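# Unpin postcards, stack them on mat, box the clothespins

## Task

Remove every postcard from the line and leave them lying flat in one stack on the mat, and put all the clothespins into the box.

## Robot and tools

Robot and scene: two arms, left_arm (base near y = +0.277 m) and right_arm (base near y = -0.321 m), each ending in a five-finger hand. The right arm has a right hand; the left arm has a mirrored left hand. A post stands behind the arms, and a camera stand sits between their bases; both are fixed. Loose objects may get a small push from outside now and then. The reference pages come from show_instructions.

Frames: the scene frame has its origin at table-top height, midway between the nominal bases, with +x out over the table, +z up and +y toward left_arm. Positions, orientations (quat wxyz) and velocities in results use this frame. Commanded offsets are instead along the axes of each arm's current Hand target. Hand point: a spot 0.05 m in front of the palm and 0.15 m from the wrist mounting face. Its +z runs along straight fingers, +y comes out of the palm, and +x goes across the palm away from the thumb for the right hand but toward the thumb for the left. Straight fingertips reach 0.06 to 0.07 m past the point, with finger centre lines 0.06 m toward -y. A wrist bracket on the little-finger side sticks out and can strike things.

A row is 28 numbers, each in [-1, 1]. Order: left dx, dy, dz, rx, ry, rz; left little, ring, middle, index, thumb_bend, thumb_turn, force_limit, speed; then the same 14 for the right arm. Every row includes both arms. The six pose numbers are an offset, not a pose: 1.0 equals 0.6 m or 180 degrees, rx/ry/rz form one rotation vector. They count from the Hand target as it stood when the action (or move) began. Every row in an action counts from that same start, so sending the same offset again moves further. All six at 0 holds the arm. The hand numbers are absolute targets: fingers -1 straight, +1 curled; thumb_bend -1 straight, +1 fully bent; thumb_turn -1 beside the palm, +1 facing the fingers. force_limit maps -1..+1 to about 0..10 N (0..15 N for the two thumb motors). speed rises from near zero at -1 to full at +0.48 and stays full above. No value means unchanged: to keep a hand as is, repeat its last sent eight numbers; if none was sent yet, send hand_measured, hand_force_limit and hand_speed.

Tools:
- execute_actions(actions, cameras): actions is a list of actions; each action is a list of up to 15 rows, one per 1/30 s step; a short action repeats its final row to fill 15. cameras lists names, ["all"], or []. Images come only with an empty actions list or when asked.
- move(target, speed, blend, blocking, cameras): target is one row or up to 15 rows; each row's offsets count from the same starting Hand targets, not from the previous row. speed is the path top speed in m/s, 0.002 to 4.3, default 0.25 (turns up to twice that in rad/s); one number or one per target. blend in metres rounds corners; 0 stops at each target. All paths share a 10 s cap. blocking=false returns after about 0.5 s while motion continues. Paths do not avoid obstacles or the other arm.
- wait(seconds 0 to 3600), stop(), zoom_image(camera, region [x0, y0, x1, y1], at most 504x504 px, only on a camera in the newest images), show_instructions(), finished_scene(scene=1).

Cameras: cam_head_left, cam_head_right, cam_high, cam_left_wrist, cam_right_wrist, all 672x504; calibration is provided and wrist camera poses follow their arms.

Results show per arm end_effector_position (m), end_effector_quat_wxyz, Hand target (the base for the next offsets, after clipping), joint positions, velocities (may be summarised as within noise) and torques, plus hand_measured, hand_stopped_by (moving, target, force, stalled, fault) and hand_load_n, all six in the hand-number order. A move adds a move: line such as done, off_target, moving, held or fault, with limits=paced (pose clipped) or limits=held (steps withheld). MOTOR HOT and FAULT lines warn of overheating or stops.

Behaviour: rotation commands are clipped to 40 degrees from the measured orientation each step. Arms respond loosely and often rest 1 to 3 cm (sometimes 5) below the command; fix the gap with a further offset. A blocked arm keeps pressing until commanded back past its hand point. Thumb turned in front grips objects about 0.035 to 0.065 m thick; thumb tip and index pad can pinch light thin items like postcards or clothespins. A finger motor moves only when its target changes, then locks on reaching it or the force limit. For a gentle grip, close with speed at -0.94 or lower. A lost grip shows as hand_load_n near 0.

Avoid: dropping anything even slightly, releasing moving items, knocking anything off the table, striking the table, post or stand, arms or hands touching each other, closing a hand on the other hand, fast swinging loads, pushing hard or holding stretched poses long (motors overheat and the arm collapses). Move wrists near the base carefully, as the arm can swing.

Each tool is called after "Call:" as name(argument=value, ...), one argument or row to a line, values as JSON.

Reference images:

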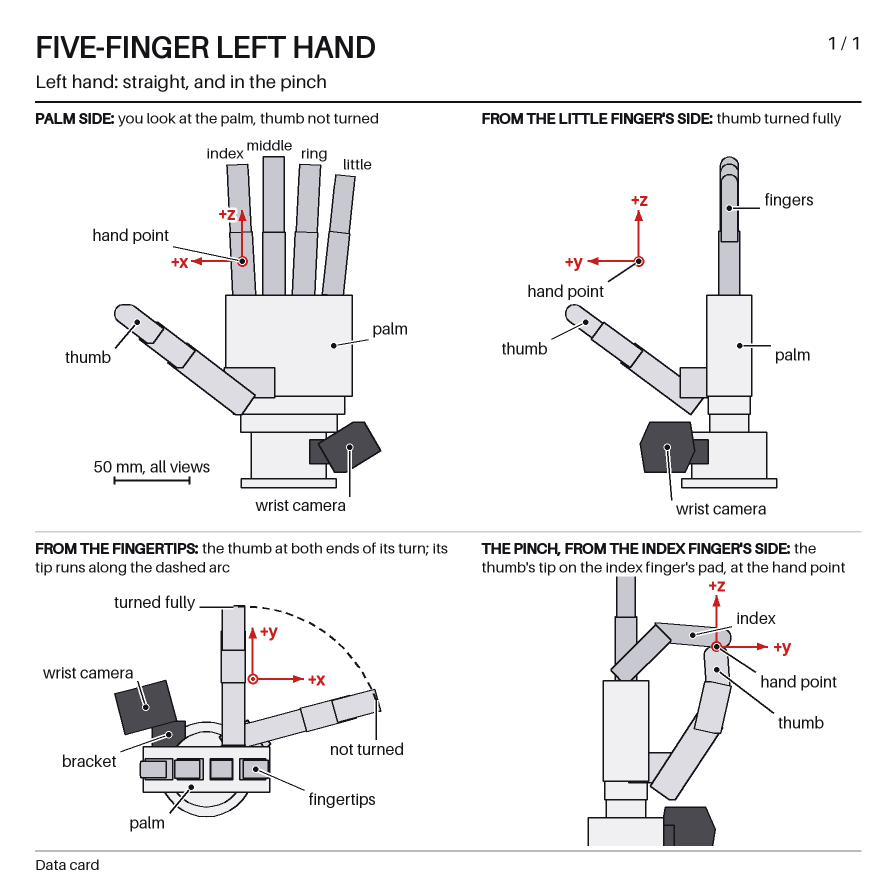

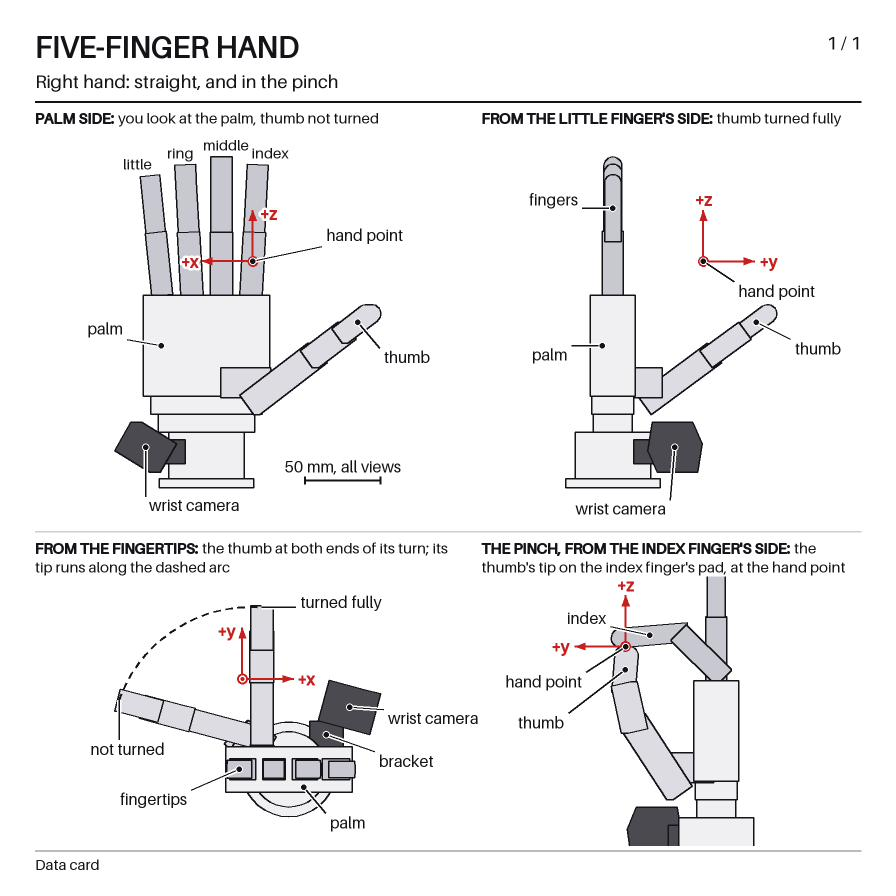

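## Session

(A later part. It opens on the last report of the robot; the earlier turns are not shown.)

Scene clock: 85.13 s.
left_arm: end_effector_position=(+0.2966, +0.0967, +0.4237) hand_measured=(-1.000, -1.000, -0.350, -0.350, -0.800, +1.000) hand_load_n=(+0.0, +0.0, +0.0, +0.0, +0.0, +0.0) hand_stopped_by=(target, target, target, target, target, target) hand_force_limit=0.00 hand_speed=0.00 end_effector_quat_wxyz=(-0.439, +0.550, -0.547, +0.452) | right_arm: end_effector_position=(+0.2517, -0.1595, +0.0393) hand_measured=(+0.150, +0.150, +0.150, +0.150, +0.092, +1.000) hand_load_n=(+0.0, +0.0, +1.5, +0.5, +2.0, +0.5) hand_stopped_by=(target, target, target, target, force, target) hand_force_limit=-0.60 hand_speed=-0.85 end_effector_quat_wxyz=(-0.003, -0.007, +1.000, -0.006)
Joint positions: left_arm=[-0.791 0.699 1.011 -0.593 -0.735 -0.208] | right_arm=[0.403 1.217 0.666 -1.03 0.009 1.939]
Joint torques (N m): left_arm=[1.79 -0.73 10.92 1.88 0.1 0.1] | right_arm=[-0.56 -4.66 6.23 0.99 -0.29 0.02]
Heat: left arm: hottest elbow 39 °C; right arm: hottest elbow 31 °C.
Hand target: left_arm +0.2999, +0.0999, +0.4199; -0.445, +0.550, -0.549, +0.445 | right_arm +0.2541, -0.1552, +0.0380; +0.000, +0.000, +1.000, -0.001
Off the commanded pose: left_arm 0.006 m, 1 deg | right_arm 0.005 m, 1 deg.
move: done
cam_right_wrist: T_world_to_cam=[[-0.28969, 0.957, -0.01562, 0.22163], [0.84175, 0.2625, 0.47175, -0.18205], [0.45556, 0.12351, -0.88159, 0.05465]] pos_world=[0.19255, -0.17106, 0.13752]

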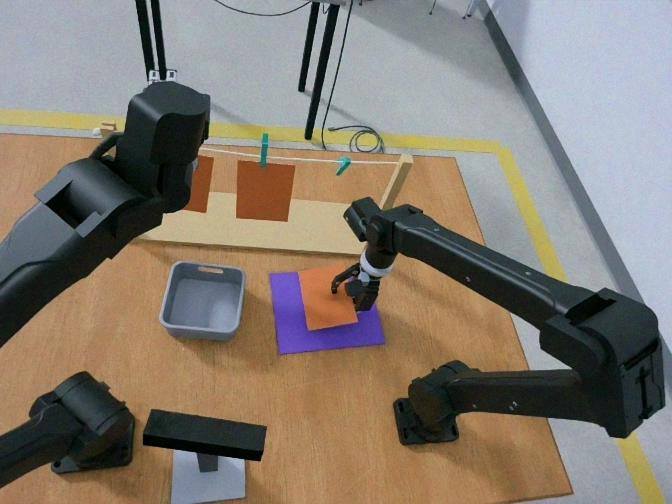

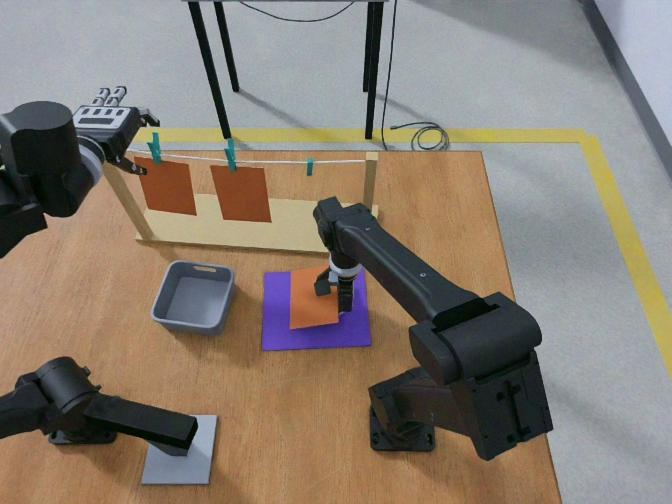

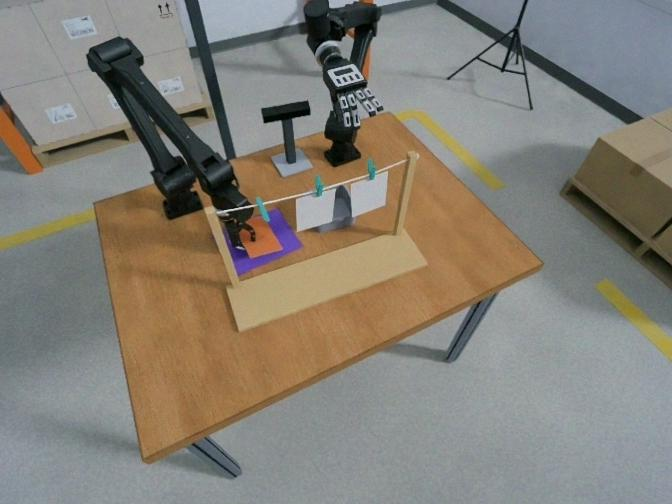

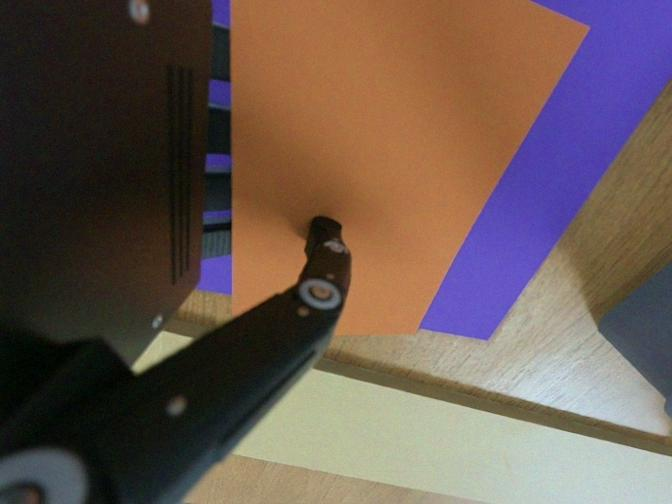

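Call:
move(
  target=[0,0,0,0,0,0,-1,-1,-0.35,-0.35,-0.8,1,0,0,0.003,0,0.012,0.0667,0,0,0.15,0.15,0.15,0.15,0.1,1,-0.6,-0.85],
  speed=0.05,
  cameras=["cam_head_left","cam_head_right","cam_high","cam_right_wrist"],
)

Call:
zoom_image(
  camera="cam_head_left",
  region=[260, 210, 430, 370],
)

Call:
zoom_image(
  camera="cam_high",
  region=[200, 180, 320, 290],
)

Scene clock: 88.77 s.
left_arm: end_effector_position=(+0.2966, +0.0967, +0.4237) hand_measured=(-1.000, -1.000, -0.350, -0.350, -0.800, +1.000) hand_load_n=(+0.0, +0.0, +0.0, +0.0, +0.0, +0.0) hand_stopped_by=(target, target, target, target, target, target) hand_force_limit=0.00 hand_speed=0.00 end_effector_quat_wxyz=(-0.439, +0.550, -0.547, +0.452) | right_arm: end_effector_position=(+0.2433, -0.1597, +0.0274) hand_measured=(+0.150, +0.150, +0.150, +0.150, +0.092, +1.000) hand_load_n=(+0.0, +0.5, +1.0, +0.5, +2.5, +0.5) hand_stopped_by=(target, target, target, target, force, target) hand_force_limit=-0.60 hand_speed=-0.85 end_effector_quat_wxyz=(-0.008, -0.023, +0.996, -0.087)
Joint positions: left_arm=[-0.791 0.699 1.011 -0.593 -0.735 -0.208] | right_arm=[0.51 1.269 0.693 -1.089 0.147 2.022]
Joint torques (N m): left_arm=[2.2 -1.32 10.91 2.06 0.06 0.13] | right_arm=[-0.5 -3.9 8.27 0.01 0.4 0]
Heat: left arm: hottest elbow 39 °C; right arm: hottest elbow 31 °C.
Hand target: left_arm +0.2999, +0.0999, +0.4199; -0.445, +0.550, -0.549, +0.445 | right_arm +0.2523, -0.1552, +0.0307; +0.000, +0.000, +0.994, -0.105
Off the commanded pose: left_arm 0.006 m, 1 deg | right_arm 0.011 m, 4 deg.
joint sent to its limit (right arm) — joint 6 (wrist roll), upper limit. The joint targets are off in orientation, not in position.
move: off_target (right_arm)
cam_right_wrist: T_world_to_cam=[[-0.32047, 0.93269, -0.16548, 0.22694], [0.8361, 0.36063, 0.41338, -0.15073], [0.44523, -0.00589, -0.8954, 0.03017]] pos_world=[0.18532, -0.15713, 0.12688]

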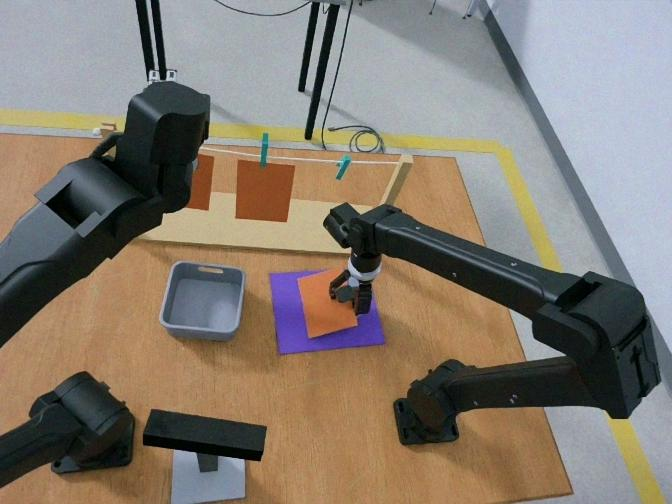

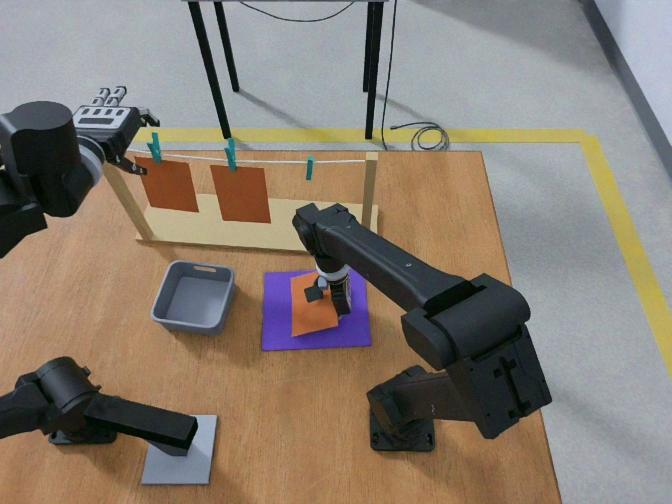

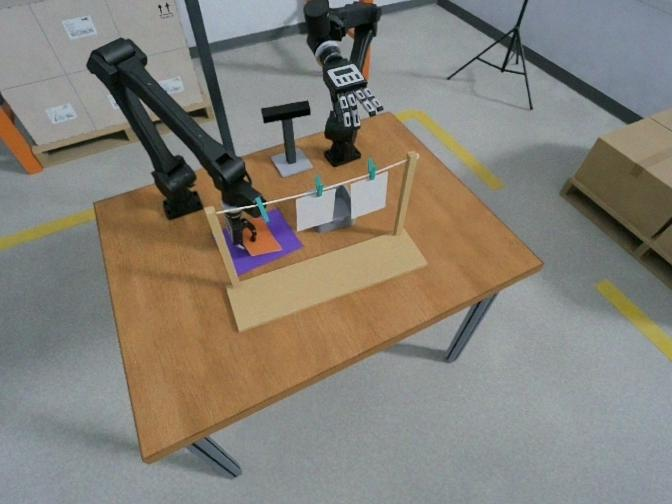

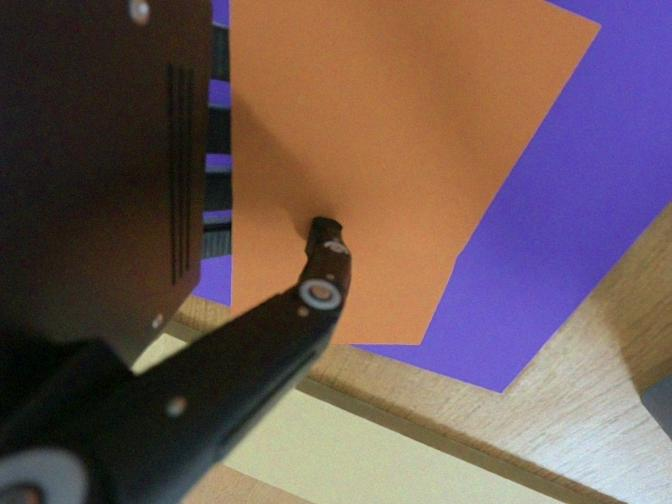

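Scaled by 2.965 from the camera's image (finer frame: 960x720).

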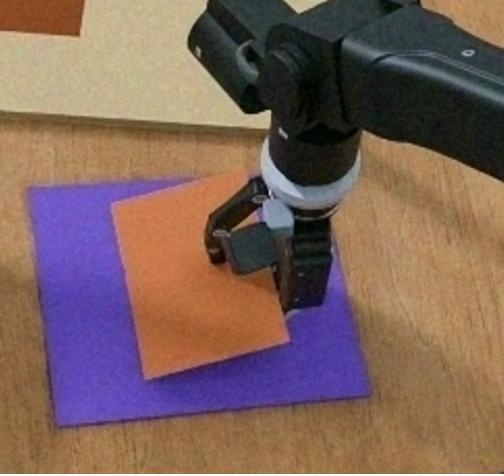

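Scaled by 4.200 from the camera's image (finer frame: 960x720).

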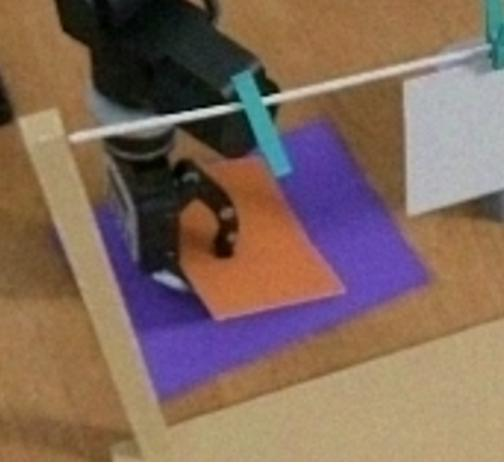

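Call:
wait(
  seconds=0.1,
  cameras=["all"],
)

Scene clock: 89.50 s.
left_arm: end_effector_position=(+0.2966, +0.0967, +0.4237) hand_measured=(-1.000, -1.000, -0.350, -0.350, -0.800, +1.000) hand_load_n=(+0.0, +0.0, +0.0, +0.0, +0.0, +0.0) hand_stopped_by=(target, target, target, target, target, target) hand_force_limit=0.00 hand_speed=0.00 end_effector_quat_wxyz=(-0.439, +0.550, -0.547, +0.452) | right_arm: end_effector_position=(+0.2433, -0.1597, +0.0274) hand_measured=(+0.150, +0.150, +0.150, +0.150, +0.092, +1.000) hand_load_n=(+0.0, +0.0, +1.0, +0.5, +3.0, +0.5) hand_stopped_by=(target, target, target, target, force, target) hand_force_limit=-0.60 hand_speed=-0.85 end_effector_quat_wxyz=(-0.008, -0.023, +0.996, -0.087)
Joint positions: left_arm=[-0.791 0.699 1.011 -0.593 -0.735 -0.208] | right_arm=[0.51 1.269 0.693 -1.089 0.147 2.022]
Joint torques (N m): left_arm=[1.49 -1.03 10.91 1.69 0.08 0.19] | right_arm=[-0.44 -3.9 8.28 0.01 0.4 0]
Heat: left arm: hottest elbow 39 °C; right arm: hottest elbow 31 °C.
Hand target: left_arm +0.2999, +0.0999, +0.4199; -0.445, +0.550, -0.549, +0.445 | right_arm +0.2523, -0.1552, +0.0307; +0.000, +0.000, +0.994, -0.105
Off the commanded pose: left_arm 0.006 m, 1 deg | right_arm 0.011 m, 4 deg.
wait: 0.10 s; at rest from the start
cam_left_wrist: T_world_to_cam=[[0.21946, -0.2008, 0.95473, -0.45386], [-0.56657, -0.8229, -0.04284, 0.26587], [0.79425, -0.53152, -0.29436, 0.05257]] pos_world=[0.20848, 0.1556, 0.46018]
cam_right_wrist: T_world_to_cam=[[-0.32047, 0.93269, -0.16548, 0.22694], [0.8361, 0.36063, 0.41338, -0.15073], [0.44523, -0.00589, -0.8954, 0.03017]] pos_world=[0.18532, -0.15713, 0.12688]

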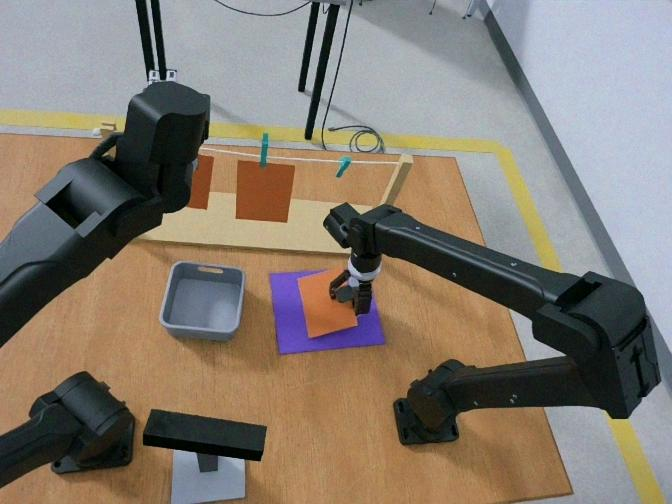

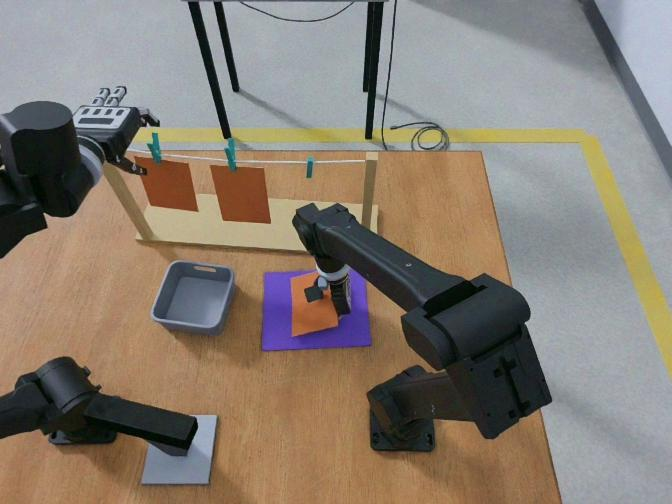

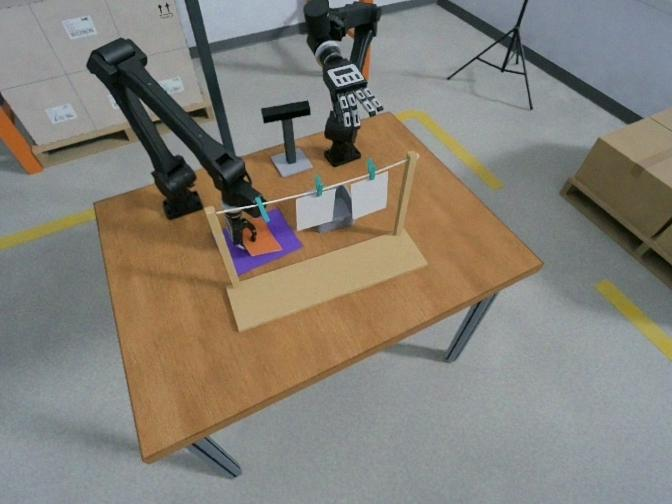

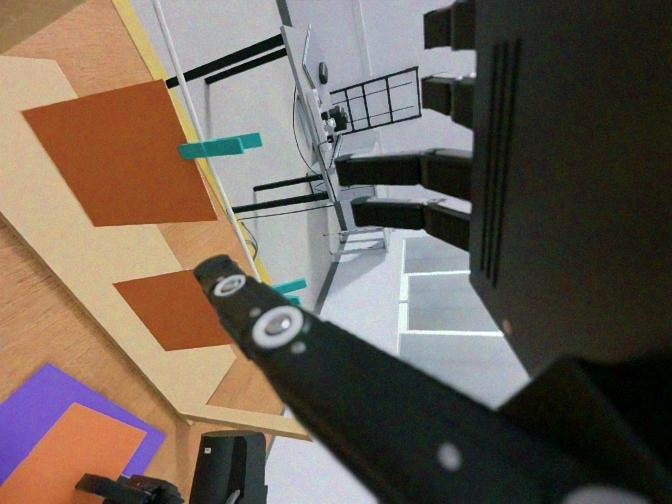

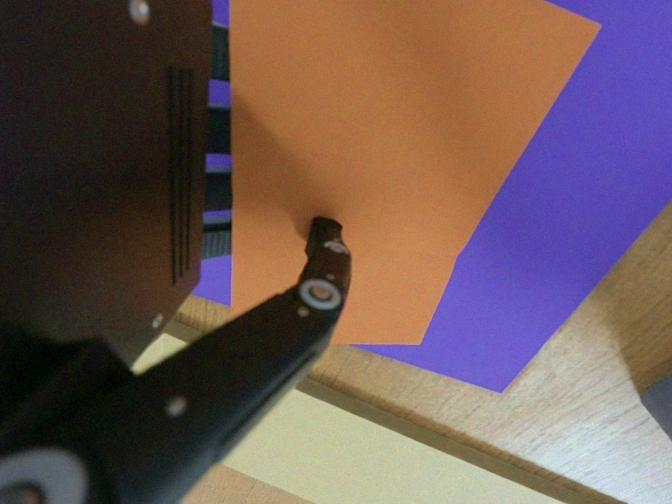

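Call:
move(
  target=[0,0,0,0,0,0,-1,-1,-0.35,-0.35,-0.8,1,0,0,0,0,0,0,0,0,0.15,0.15,0.15,0.15,-0.4,1,-0.6,-0.5],
  cameras=["cam_right_wrist","cam_head_left"],
)

Call:
zoom_image(
  camera="cam_head_left",
  region=[240, 230, 420, 370],
)

Scene clock: 90.97 s.
left_arm: end_effector_position=(+0.2966, +0.0967, +0.4237) hand_measured=(-1.000, -1.000, -0.350, -0.350, -0.800, +1.000) hand_load_n=(+0.0, +0.0, +0.0, +0.0, +0.0, +0.0) hand_stopped_by=(target, target, target, target, target, target) hand_force_limit=0.00 hand_speed=0.00 end_effector_quat_wxyz=(-0.439, +0.550, -0.547, +0.452) | right_arm: end_effector_position=(+0.2423, -0.1613, +0.0232) hand_measured=(+0.150, +0.150, +0.150, +0.150, -0.400, +1.000) hand_load_n=(+0.0, +0.0, +0.0, +0.0, +0.0, +0.0) hand_stopped_by=(target, target, target, target, target, target) hand_force_limit=-0.60 hand_speed=-0.50 end_effector_quat_wxyz=(-0.014, -0.022, +0.995, -0.092)
Joint positions: left_arm=[-0.791 0.699 1.011 -0.593 -0.735 -0.208] | right_arm=[0.511 1.282 0.693 -1.09 0.152 2.026]
Joint torques (N m): left_arm=[1.26 -0.79 10.93 1.78 0.09 0.13] | right_arm=[-0.62 -5.13 8.2 0.01 0.21 0]
Heat: left arm: hottest elbow 39 °C; right arm: hottest elbow 32 °C.
Hand target: left_arm +0.2999, +0.0999, +0.4199; -0.445, +0.550, -0.549, +0.445 | right_arm +0.2523, -0.1552, +0.0307; +0.000, +0.000, +0.994, -0.105
Off the commanded pose: left_arm 0.006 m, 1 deg | right_arm 0.014 m, 3 deg.
joint sent to its limit (right arm) — joint 6 (wrist roll), upper limit. The joint targets are off in orientation, not in position.
move: done
cam_right_wrist: T_world_to_cam=[[-0.31921, 0.93183, -0.17261, 0.22714], [0.84156, 0.36247, 0.4005, -0.14826], [0.43577, -0.01742, -0.89989, 0.02744]] pos_world=[0.18532, -0.15743, 0.12327]
Images, in order (width x height): cam_head_left 672x504, cam_right_wrist 672x504.

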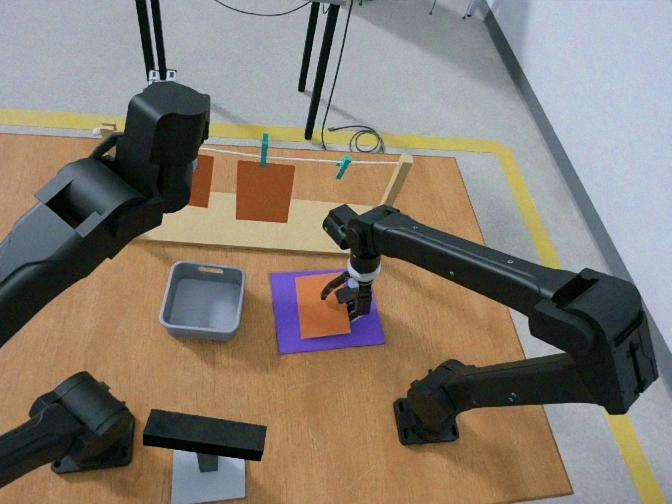

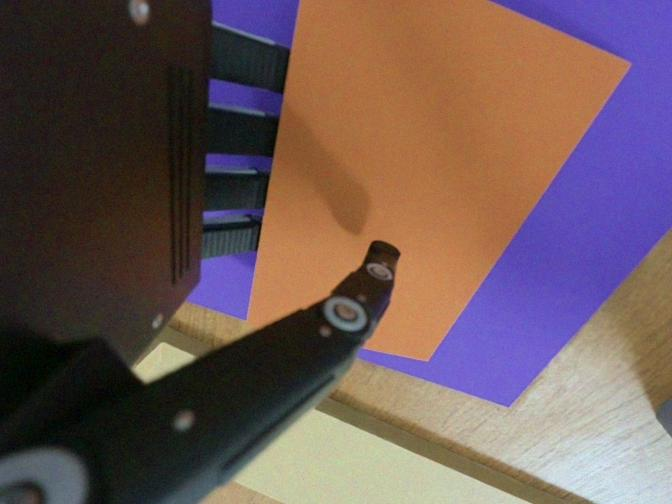

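Scaled by 2.800 from the camera's image (finer frame: 960x720).

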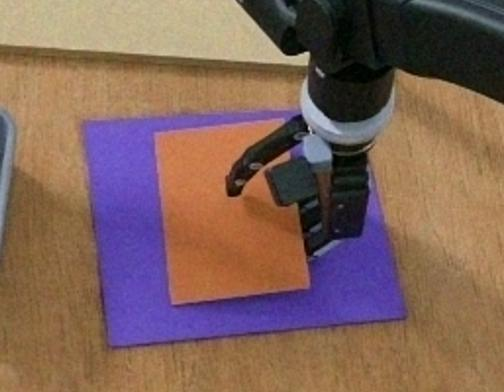

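Call:
move(
  target=[0,0,0,0,0,0,-1,-1,-0.35,-0.35,-0.8,1,0,0,0,-0.115,0.004,0,0,0,0.15,0.15,0.15,0.15,-0.4,1,-0.6,-0.5],
  cameras=["cam_right_wrist","cam_head_left"],
  speed=0.12,
)

Call:
zoom_image(
  camera="cam_head_left",
  region=[240, 230, 420, 370],
)

Scene clock: 92.73 s.
left_arm: end_effector_position=(+0.2966, +0.0967, +0.4237) hand_measured=(-1.000, -1.000, -0.350, -0.350, -0.800, +1.000) hand_load_n=(+0.0, +0.0, +0.0, +0.0, +0.0, +0.0) hand_stopped_by=(target, target, target, target, target, target) hand_force_limit=0.00 hand_speed=0.00 end_effector_quat_wxyz=(-0.439, +0.550, -0.547, +0.452) | right_arm: end_effector_position=(+0.2555, -0.2206, +0.0426) hand_measured=(+0.150, +0.150, +0.150, +0.150, -0.400, +1.000) hand_load_n=(+0.0, +0.0, +0.0, +0.0, +0.0, +0.0) hand_stopped_by=(target, target, target, target, target, target) hand_force_limit=-0.60 hand_speed=-0.50 end_effector_quat_wxyz=(+0.001, +0.010, +0.995, -0.102)
Joint positions: left_arm=[-0.791 0.699 1.011 -0.593 -0.735 -0.208] | right_arm=[0.328 1.19 0.676 -1.119 0.195 1.905]
Joint torques (N m): left_arm=[1.9 -1.32 11.04 2.07 0.08 0.13] | right_arm=[-1.44 -5.36 6.12 0.12 0.11 -0.32]
Heat: left arm: hottest elbow 39 °C; right arm: hottest elbow 31 °C.
Hand target: left_arm +0.2999, +0.0999, +0.4199; -0.445, +0.550, -0.549, +0.445 | right_arm +0.2522, -0.2231, +0.0428; +0.000, +0.000, +0.994, -0.105
Off the commanded pose: left_arm 0.006 m, 1 deg | right_arm 0.004 m, 1 deg.
move: done
cam_right_wrist: T_world_to_cam=[[-0.25594, 0.9454, -0.20177, 0.27801], [0.84705, 0.3199, 0.42447, -0.1575], [0.46584, -0.06227, -0.88267, 0.0197]] pos_world=[0.19538, -0.21122, 0.14034]
Images, in order (width x height): cam_head_left 672x504, cam_right_wrist 672x504.

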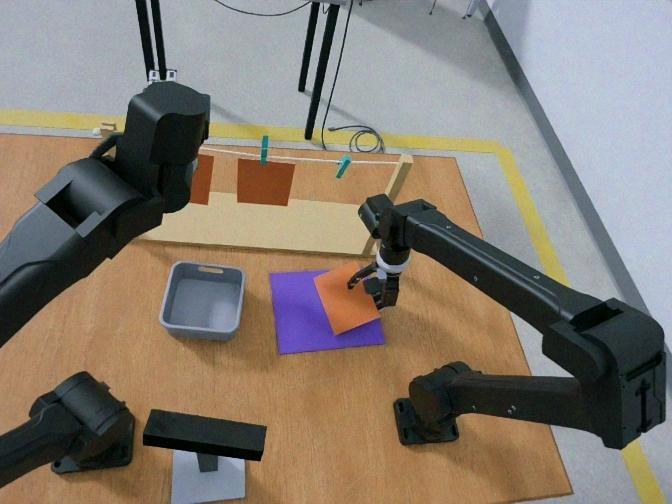

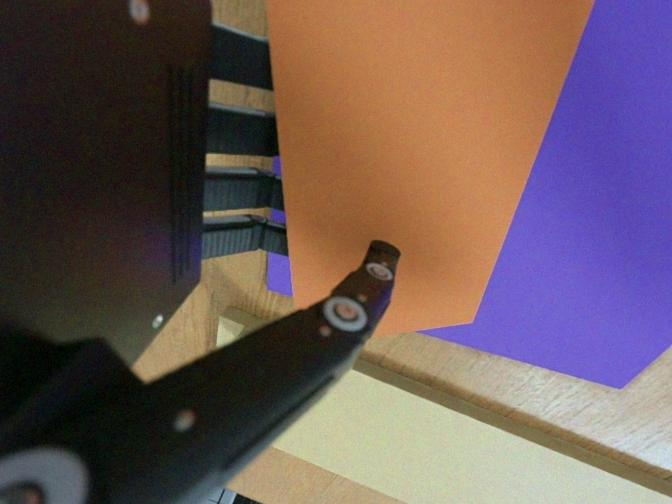

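Scaled by 2.800 from the camera's image (finer frame: 960x720).

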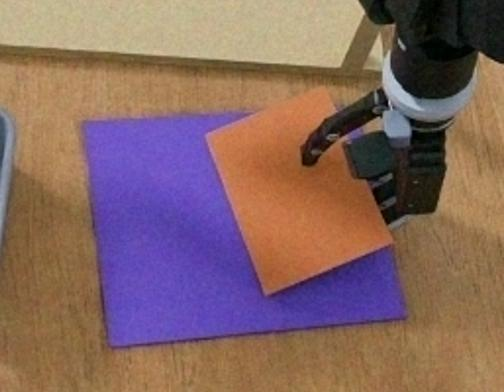

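Call:
wait(
  seconds=0.1,
  cameras=["cam_high","cam_head_right"],
)

Call:
zoom_image(
  camera="cam_high",
  region=[190, 150, 330, 290],
)

Call:
zoom_image(
  camera="cam_head_right",
  region=[250, 230, 430, 370],
)

Scene clock: 93.70 s.
left_arm: end_effector_position=(+0.2966, +0.0967, +0.4237) hand_measured=(-1.000, -1.000, -0.350, -0.350, -0.800, +1.000) hand_load_n=(+0.0, +0.0, +0.0, +0.0, +0.0, +0.0) hand_stopped_by=(target, target, target, target, target, target) hand_force_limit=0.00 hand_speed=0.00 end_effector_quat_wxyz=(-0.439, +0.550, -0.547, +0.452) | right_arm: end_effector_position=(+0.2555, -0.2206, +0.0426) hand_measured=(+0.150, +0.150, +0.150, +0.150, -0.400, +1.000) hand_load_n=(+0.0, +0.0, +0.0, +0.0, +0.0, -0.5) hand_stopped_by=(target, target, target, target, target, target) hand_force_limit=-0.60 hand_speed=-0.50 end_effector_quat_wxyz=(+0.001, +0.010, +0.995, -0.102)
Joint positions: left_arm=[-0.791 0.699 1.011 -0.593 -0.735 -0.208] | right_arm=[0.328 1.19 0.676 -1.119 0.195 1.905]
Joint torques (N m): left_arm=[1.9 -1.49 10.91 1.89 0.08 0.11] | right_arm=[-1.38 -5.42 6.12 0.12 0.11 -0.32]
Heat: left arm: hottest elbow 39 °C; right arm: hottest elbow 31 °C.
Hand target: left_arm +0.2999, +0.0999, +0.4199; -0.445, +0.550, -0.549, +0.445 | right_arm +0.2522, -0.2231, +0.0428; +0.000, +0.000, +0.994, -0.105
Off the commanded pose: left_arm 0.006 m, 1 deg | right_arm 0.004 m, 1 deg.
wait: 0.10 s; at rest from the start
Images, in order (width x height): cam_head_right 672x504, cam_high 672x504.

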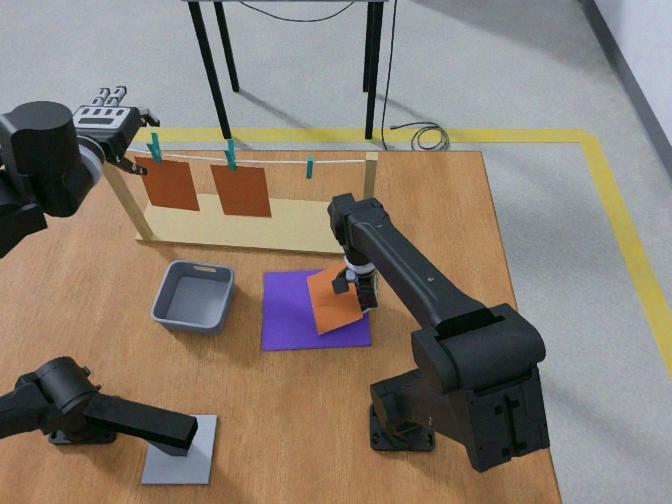

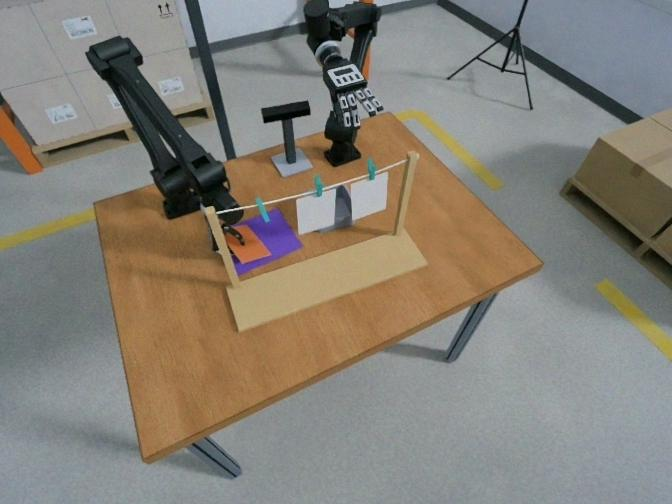

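Scaled by 3.600 from the camera's image (finer frame: 960x720).

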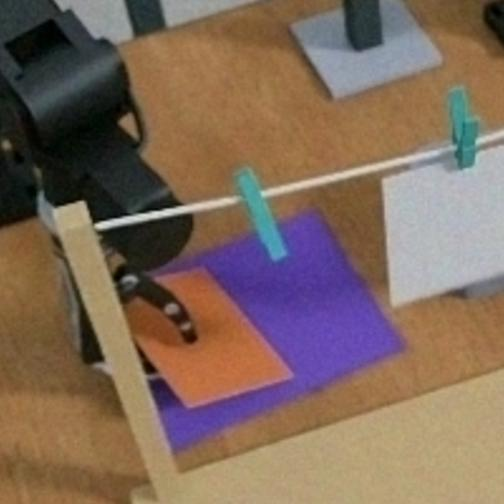

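Scaled by 2.800 from the camera's image (finer frame: 960x720).

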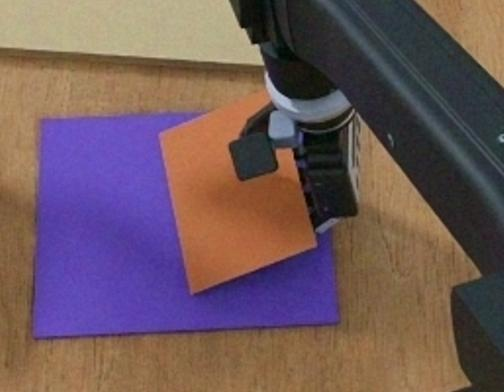

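Call:
move(
  target=[0,0,0,0,0,0,-1,-1,-0.35,-0.35,-0.8,1,0,0,0,0.13,-0.01,0,0,0,0.15,0.15,0.15,0.15,-0.4,1,-0.6,-0.5],
  cameras=["cam_right_wrist","cam_head_left"],
  speed=0.12,
)

Call:
zoom_image(
  camera="cam_head_left",
  region=[240, 230, 420, 370],
)

Scene clock: 95.40 s.
left_arm: end_effector_position=(+0.2966, +0.0967, +0.4237) hand_measured=(-1.000, -1.000, -0.350, -0.350, -0.800, +1.000) hand_load_n=(+0.0, +0.0, +0.0, +0.0, +0.0, +0.0) hand_stopped_by=(target, target, target, target, target, target) hand_force_limit=0.00 hand_speed=0.00 end_effector_quat_wxyz=(-0.439, +0.550, -0.547, +0.452) | right_arm: end_effector_position=(+0.2310, -0.1590, +0.0212) hand_measured=(+0.150, +0.150, +0.150, +0.150, -0.400, +1.000) hand_load_n=(+0.5, +0.0, +0.0, -0.5, +0.0, +0.0) hand_stopped_by=(target, target, target, target, target, target) hand_force_limit=-0.60 hand_speed=-0.50 end_effector_quat_wxyz=(-0.030, -0.037, +0.994, -0.098)
Joint positions: left_arm=[-0.791 0.699 1.011 -0.593 -0.735 -0.208] | right_arm=[0.529 1.288 0.694 -1.119 0.147 2.015]
Joint torques (N m): left_arm=[1.55 -1.32 10.93 1.73 0.07 0.1] | right_arm=[-0.67 -4.95 9.06 0.75 -0.17 0.02]
Heat: left arm: hottest elbow 39 °C; right arm: hottest elbow 32 °C.
Hand target: left_arm +0.2999, +0.0999, +0.4199; -0.445, +0.550, -0.549, +0.445 | right_arm +0.2523, -0.1456, +0.0324; +0.000, +0.000, +0.994, -0.105
Off the commanded pose: left_arm 0.006 m, 1 deg | right_arm 0.027 m, 6 deg.
joint sent to its limit (right arm) — joint 6 (wrist roll), upper limit. The joint targets are off in orientation, not in position.
move: off_target (right_arm)
cam_right_wrist: T_world_to_cam=[[-0.35158, 0.92017, -0.17224, 0.22662], [0.8439, 0.39117, 0.36717, -0.13411], [0.40524, -0.01626, -0.91407, 0.03819]] pos_world=[0.17738, -0.15545, 0.12318]
Images, in order (width x height): cam_head_left 672x504, cam_right_wrist 672x504.

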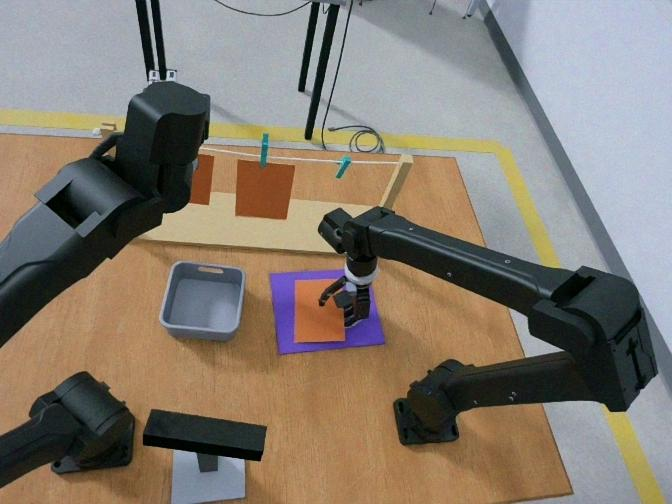

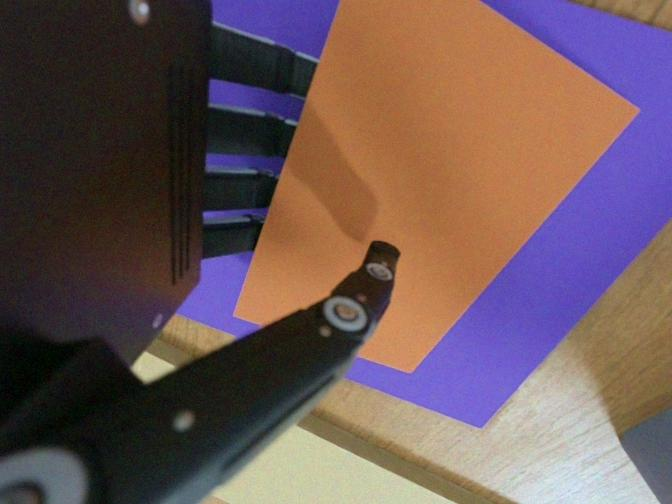

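Scaled by 2.800 from the camera's image (finer frame: 960x720).

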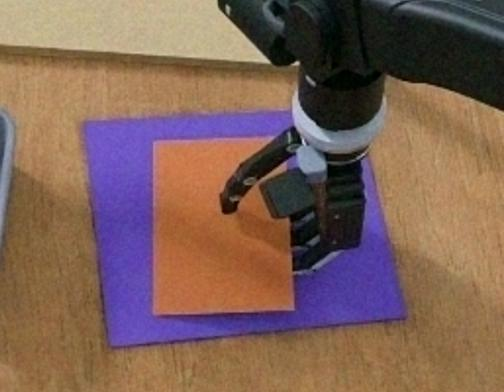

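Call:
move(
  target=[0,0,0,0,0,0,-1,-1,-0.35,-0.35,-0.8,1,0,0,0,-0.012,-0.03,0,0,0,0.15,0.15,0.15,0.15,-0.4,1,-0.6,-0.5],
  cameras=["cam_right_wrist","cam_head_left"],
  speed=0.08,
)

Call:
zoom_image(
  camera="cam_head_left",
  region=[240, 230, 420, 370],
)

Scene clock: 96.67 s.
left_arm: end_effector_position=(+0.2966, +0.0967, +0.4237) hand_measured=(-1.000, -1.000, -0.350, -0.350, -0.800, +1.000) hand_load_n=(+0.0, +0.0, +0.0, +0.0, +0.0, +0.0) hand_stopped_by=(target, target, target, target, target, target) hand_force_limit=0.00 hand_speed=0.00 end_effector_quat_wxyz=(-0.439, +0.550, -0.547, +0.452) | right_arm: end_effector_position=(+0.2361, -0.1562, +0.0350) hand_measured=(+0.150, +0.150, +0.150, +0.150, -0.400, +1.000) hand_load_n=(+0.0, +0.0, +0.0, +0.0, +0.0, +0.0) hand_stopped_by=(target, target, target, target, target, target) hand_force_limit=-0.60 hand_speed=-0.50 end_effector_quat_wxyz=(-0.024, -0.037, +0.995, -0.095)
Joint positions: left_arm=[-0.791 0.699 1.011 -0.593 -0.735 -0.208] | right_arm=[0.529 1.269 0.719 -1.15 0.147 2.015]
Joint torques (N m): left_arm=[1.38 -1.9 10.96 2.04 0.08 0.17] | right_arm=[-1.08 -6.18 9.32 -0.01 0.03 0.02]
Heat: left arm: hottest elbow 39 °C; right arm: hottest elbow 32 °C.
Hand target: left_arm +0.2999, +0.0999, +0.4199; -0.445, +0.550, -0.549, +0.445 | right_arm +0.2523, -0.1488, +0.0515; +0.000, +0.000, +0.994, -0.105
Off the commanded pose: left_arm 0.006 m, 1 deg | right_arm 0.024 m, 5 deg.
joint sent to its limit (right arm) — joint 6 (wrist roll), upper limit. The joint targets are off in orientation, not in position.
move: off_target (right_arm)
cam_right_wrist: T_world_to_cam=[[-0.34954, 0.92134, -0.17019, 0.22779], [0.83936, 0.38864, 0.38005, -0.14423], [0.4163, -0.01001, -0.90917, 0.04685]] pos_world=[0.18118, -0.15335, 0.13618]
Images, in order (width x height): cam_head_left 672x504, cam_right_wrist 672x504.

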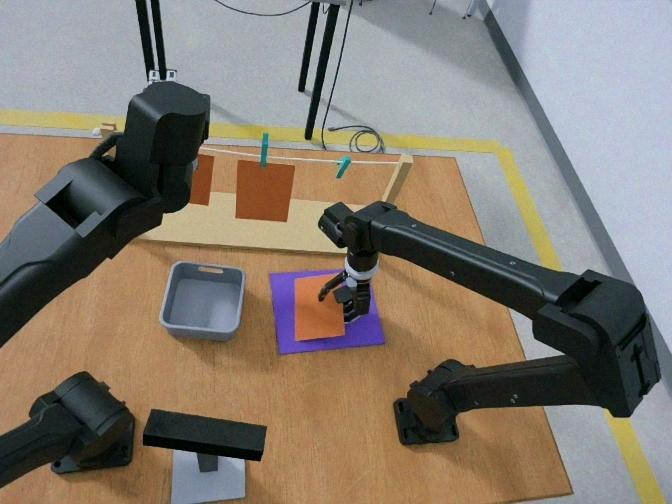

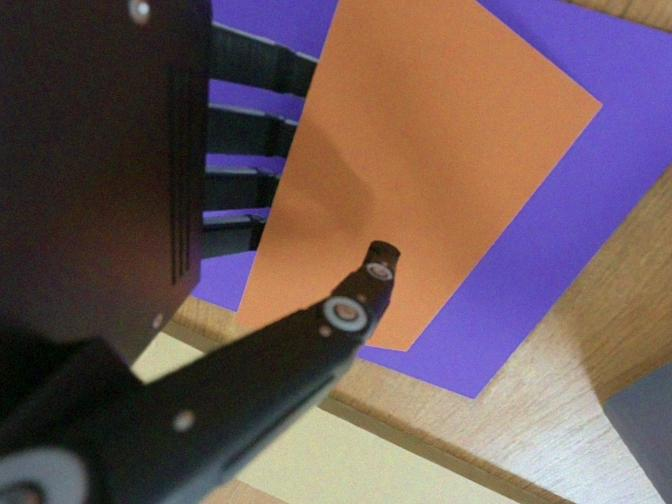

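Scaled by 2.800 from the camera's image (finer frame: 960x720).

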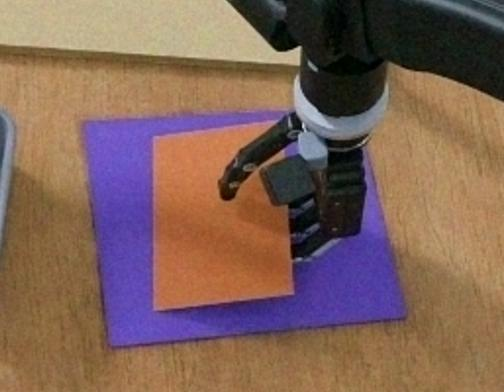

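Call:
move(
  target=[0,0,0,0,0,0,-1,-1,-0.35,-0.35,-0.8,1,0,0,0,-0.079,0.02,0,0,0,0.15,0.15,0.15,0.15,-0.4,1,-0.6,-0.5],
  cameras=["cam_right_wrist","cam_head_left"],
  speed=0.4,
)

Call:
zoom_image(
  camera="cam_head_left",
  region=[240, 230, 420, 370],
)

Scene clock: 97.90 s.
left_arm: end_effector_position=(+0.2966, +0.0967, +0.4237) hand_measured=(-1.000, -1.000, -0.350, -0.350, -0.800, +1.000) hand_load_n=(+0.0, +0.0, +0.0, +0.0, +0.0, +0.0) hand_stopped_by=(target, target, target, target, target, target) hand_force_limit=0.00 hand_speed=0.00 end_effector_quat_wxyz=(-0.439, +0.550, -0.547, +0.452) | right_arm: end_effector_position=(+0.2551, -0.1964, +0.0510) hand_measured=(+0.150, +0.150, +0.150, +0.150, -0.400, +1.000) hand_load_n=(+0.0, +0.0, +0.0, +0.0, +0.0, +0.0) hand_stopped_by=(target, target, target, target, target, target) hand_force_limit=-0.60 hand_speed=-0.50 end_effector_quat_wxyz=(+0.001, +0.012, +0.995, -0.102)
Joint positions: left_arm=[-0.791 0.699 1.011 -0.593 -0.735 -0.208] | right_arm=[0.412 1.202 0.71 -1.158 0.189 1.994]
Joint torques (N m): left_arm=[0.97 -1.38 10.74 1.83 0.08 0.2] | right_arm=[-0.91 -5.19 6.16 0.29 0.08 -0.32]
Heat: left arm: hottest elbow 39 °C; right arm: hottest elbow 32 °C.
Hand target: left_arm +0.2999, +0.0999, +0.4199; -0.445, +0.550, -0.549, +0.445 | right_arm +0.2522, -0.1977, +0.0496; +0.000, +0.000, +0.994, -0.105
Off the commanded pose: left_arm 0.006 m, 1 deg | right_arm 0.003 m, 1 deg.
move: done
cam_right_wrist: T_world_to_cam=[[-0.25201, 0.94645, -0.2018, 0.25594], [0.84805, 0.31644, 0.42507, -0.16938], [0.46616, -0.06401, -0.88238, 0.02844]] pos_world=[0.19489, -0.18681, 0.14874]
Images, in order (width x height): cam_head_left 672x504, cam_right_wrist 672x504.

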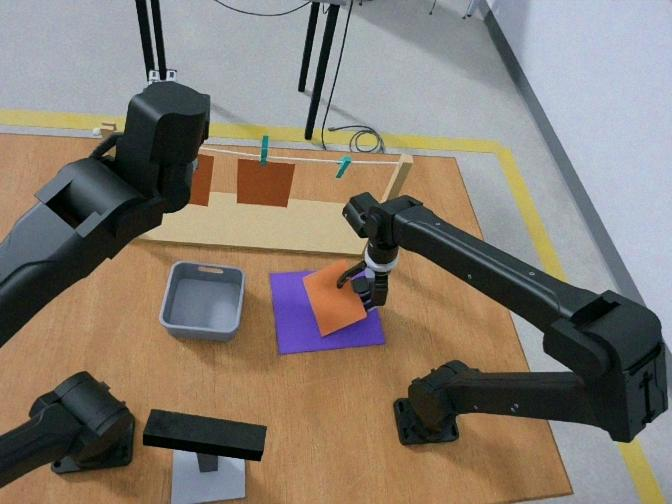

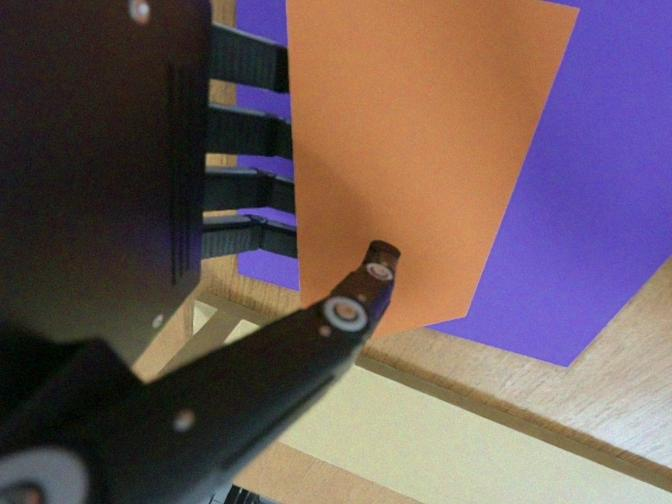

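Scaled by 2.800 from the camera's image (finer frame: 960x720).

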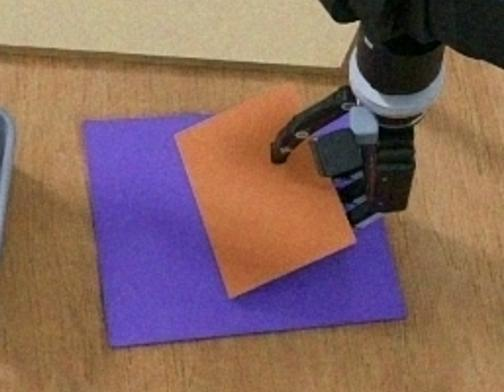

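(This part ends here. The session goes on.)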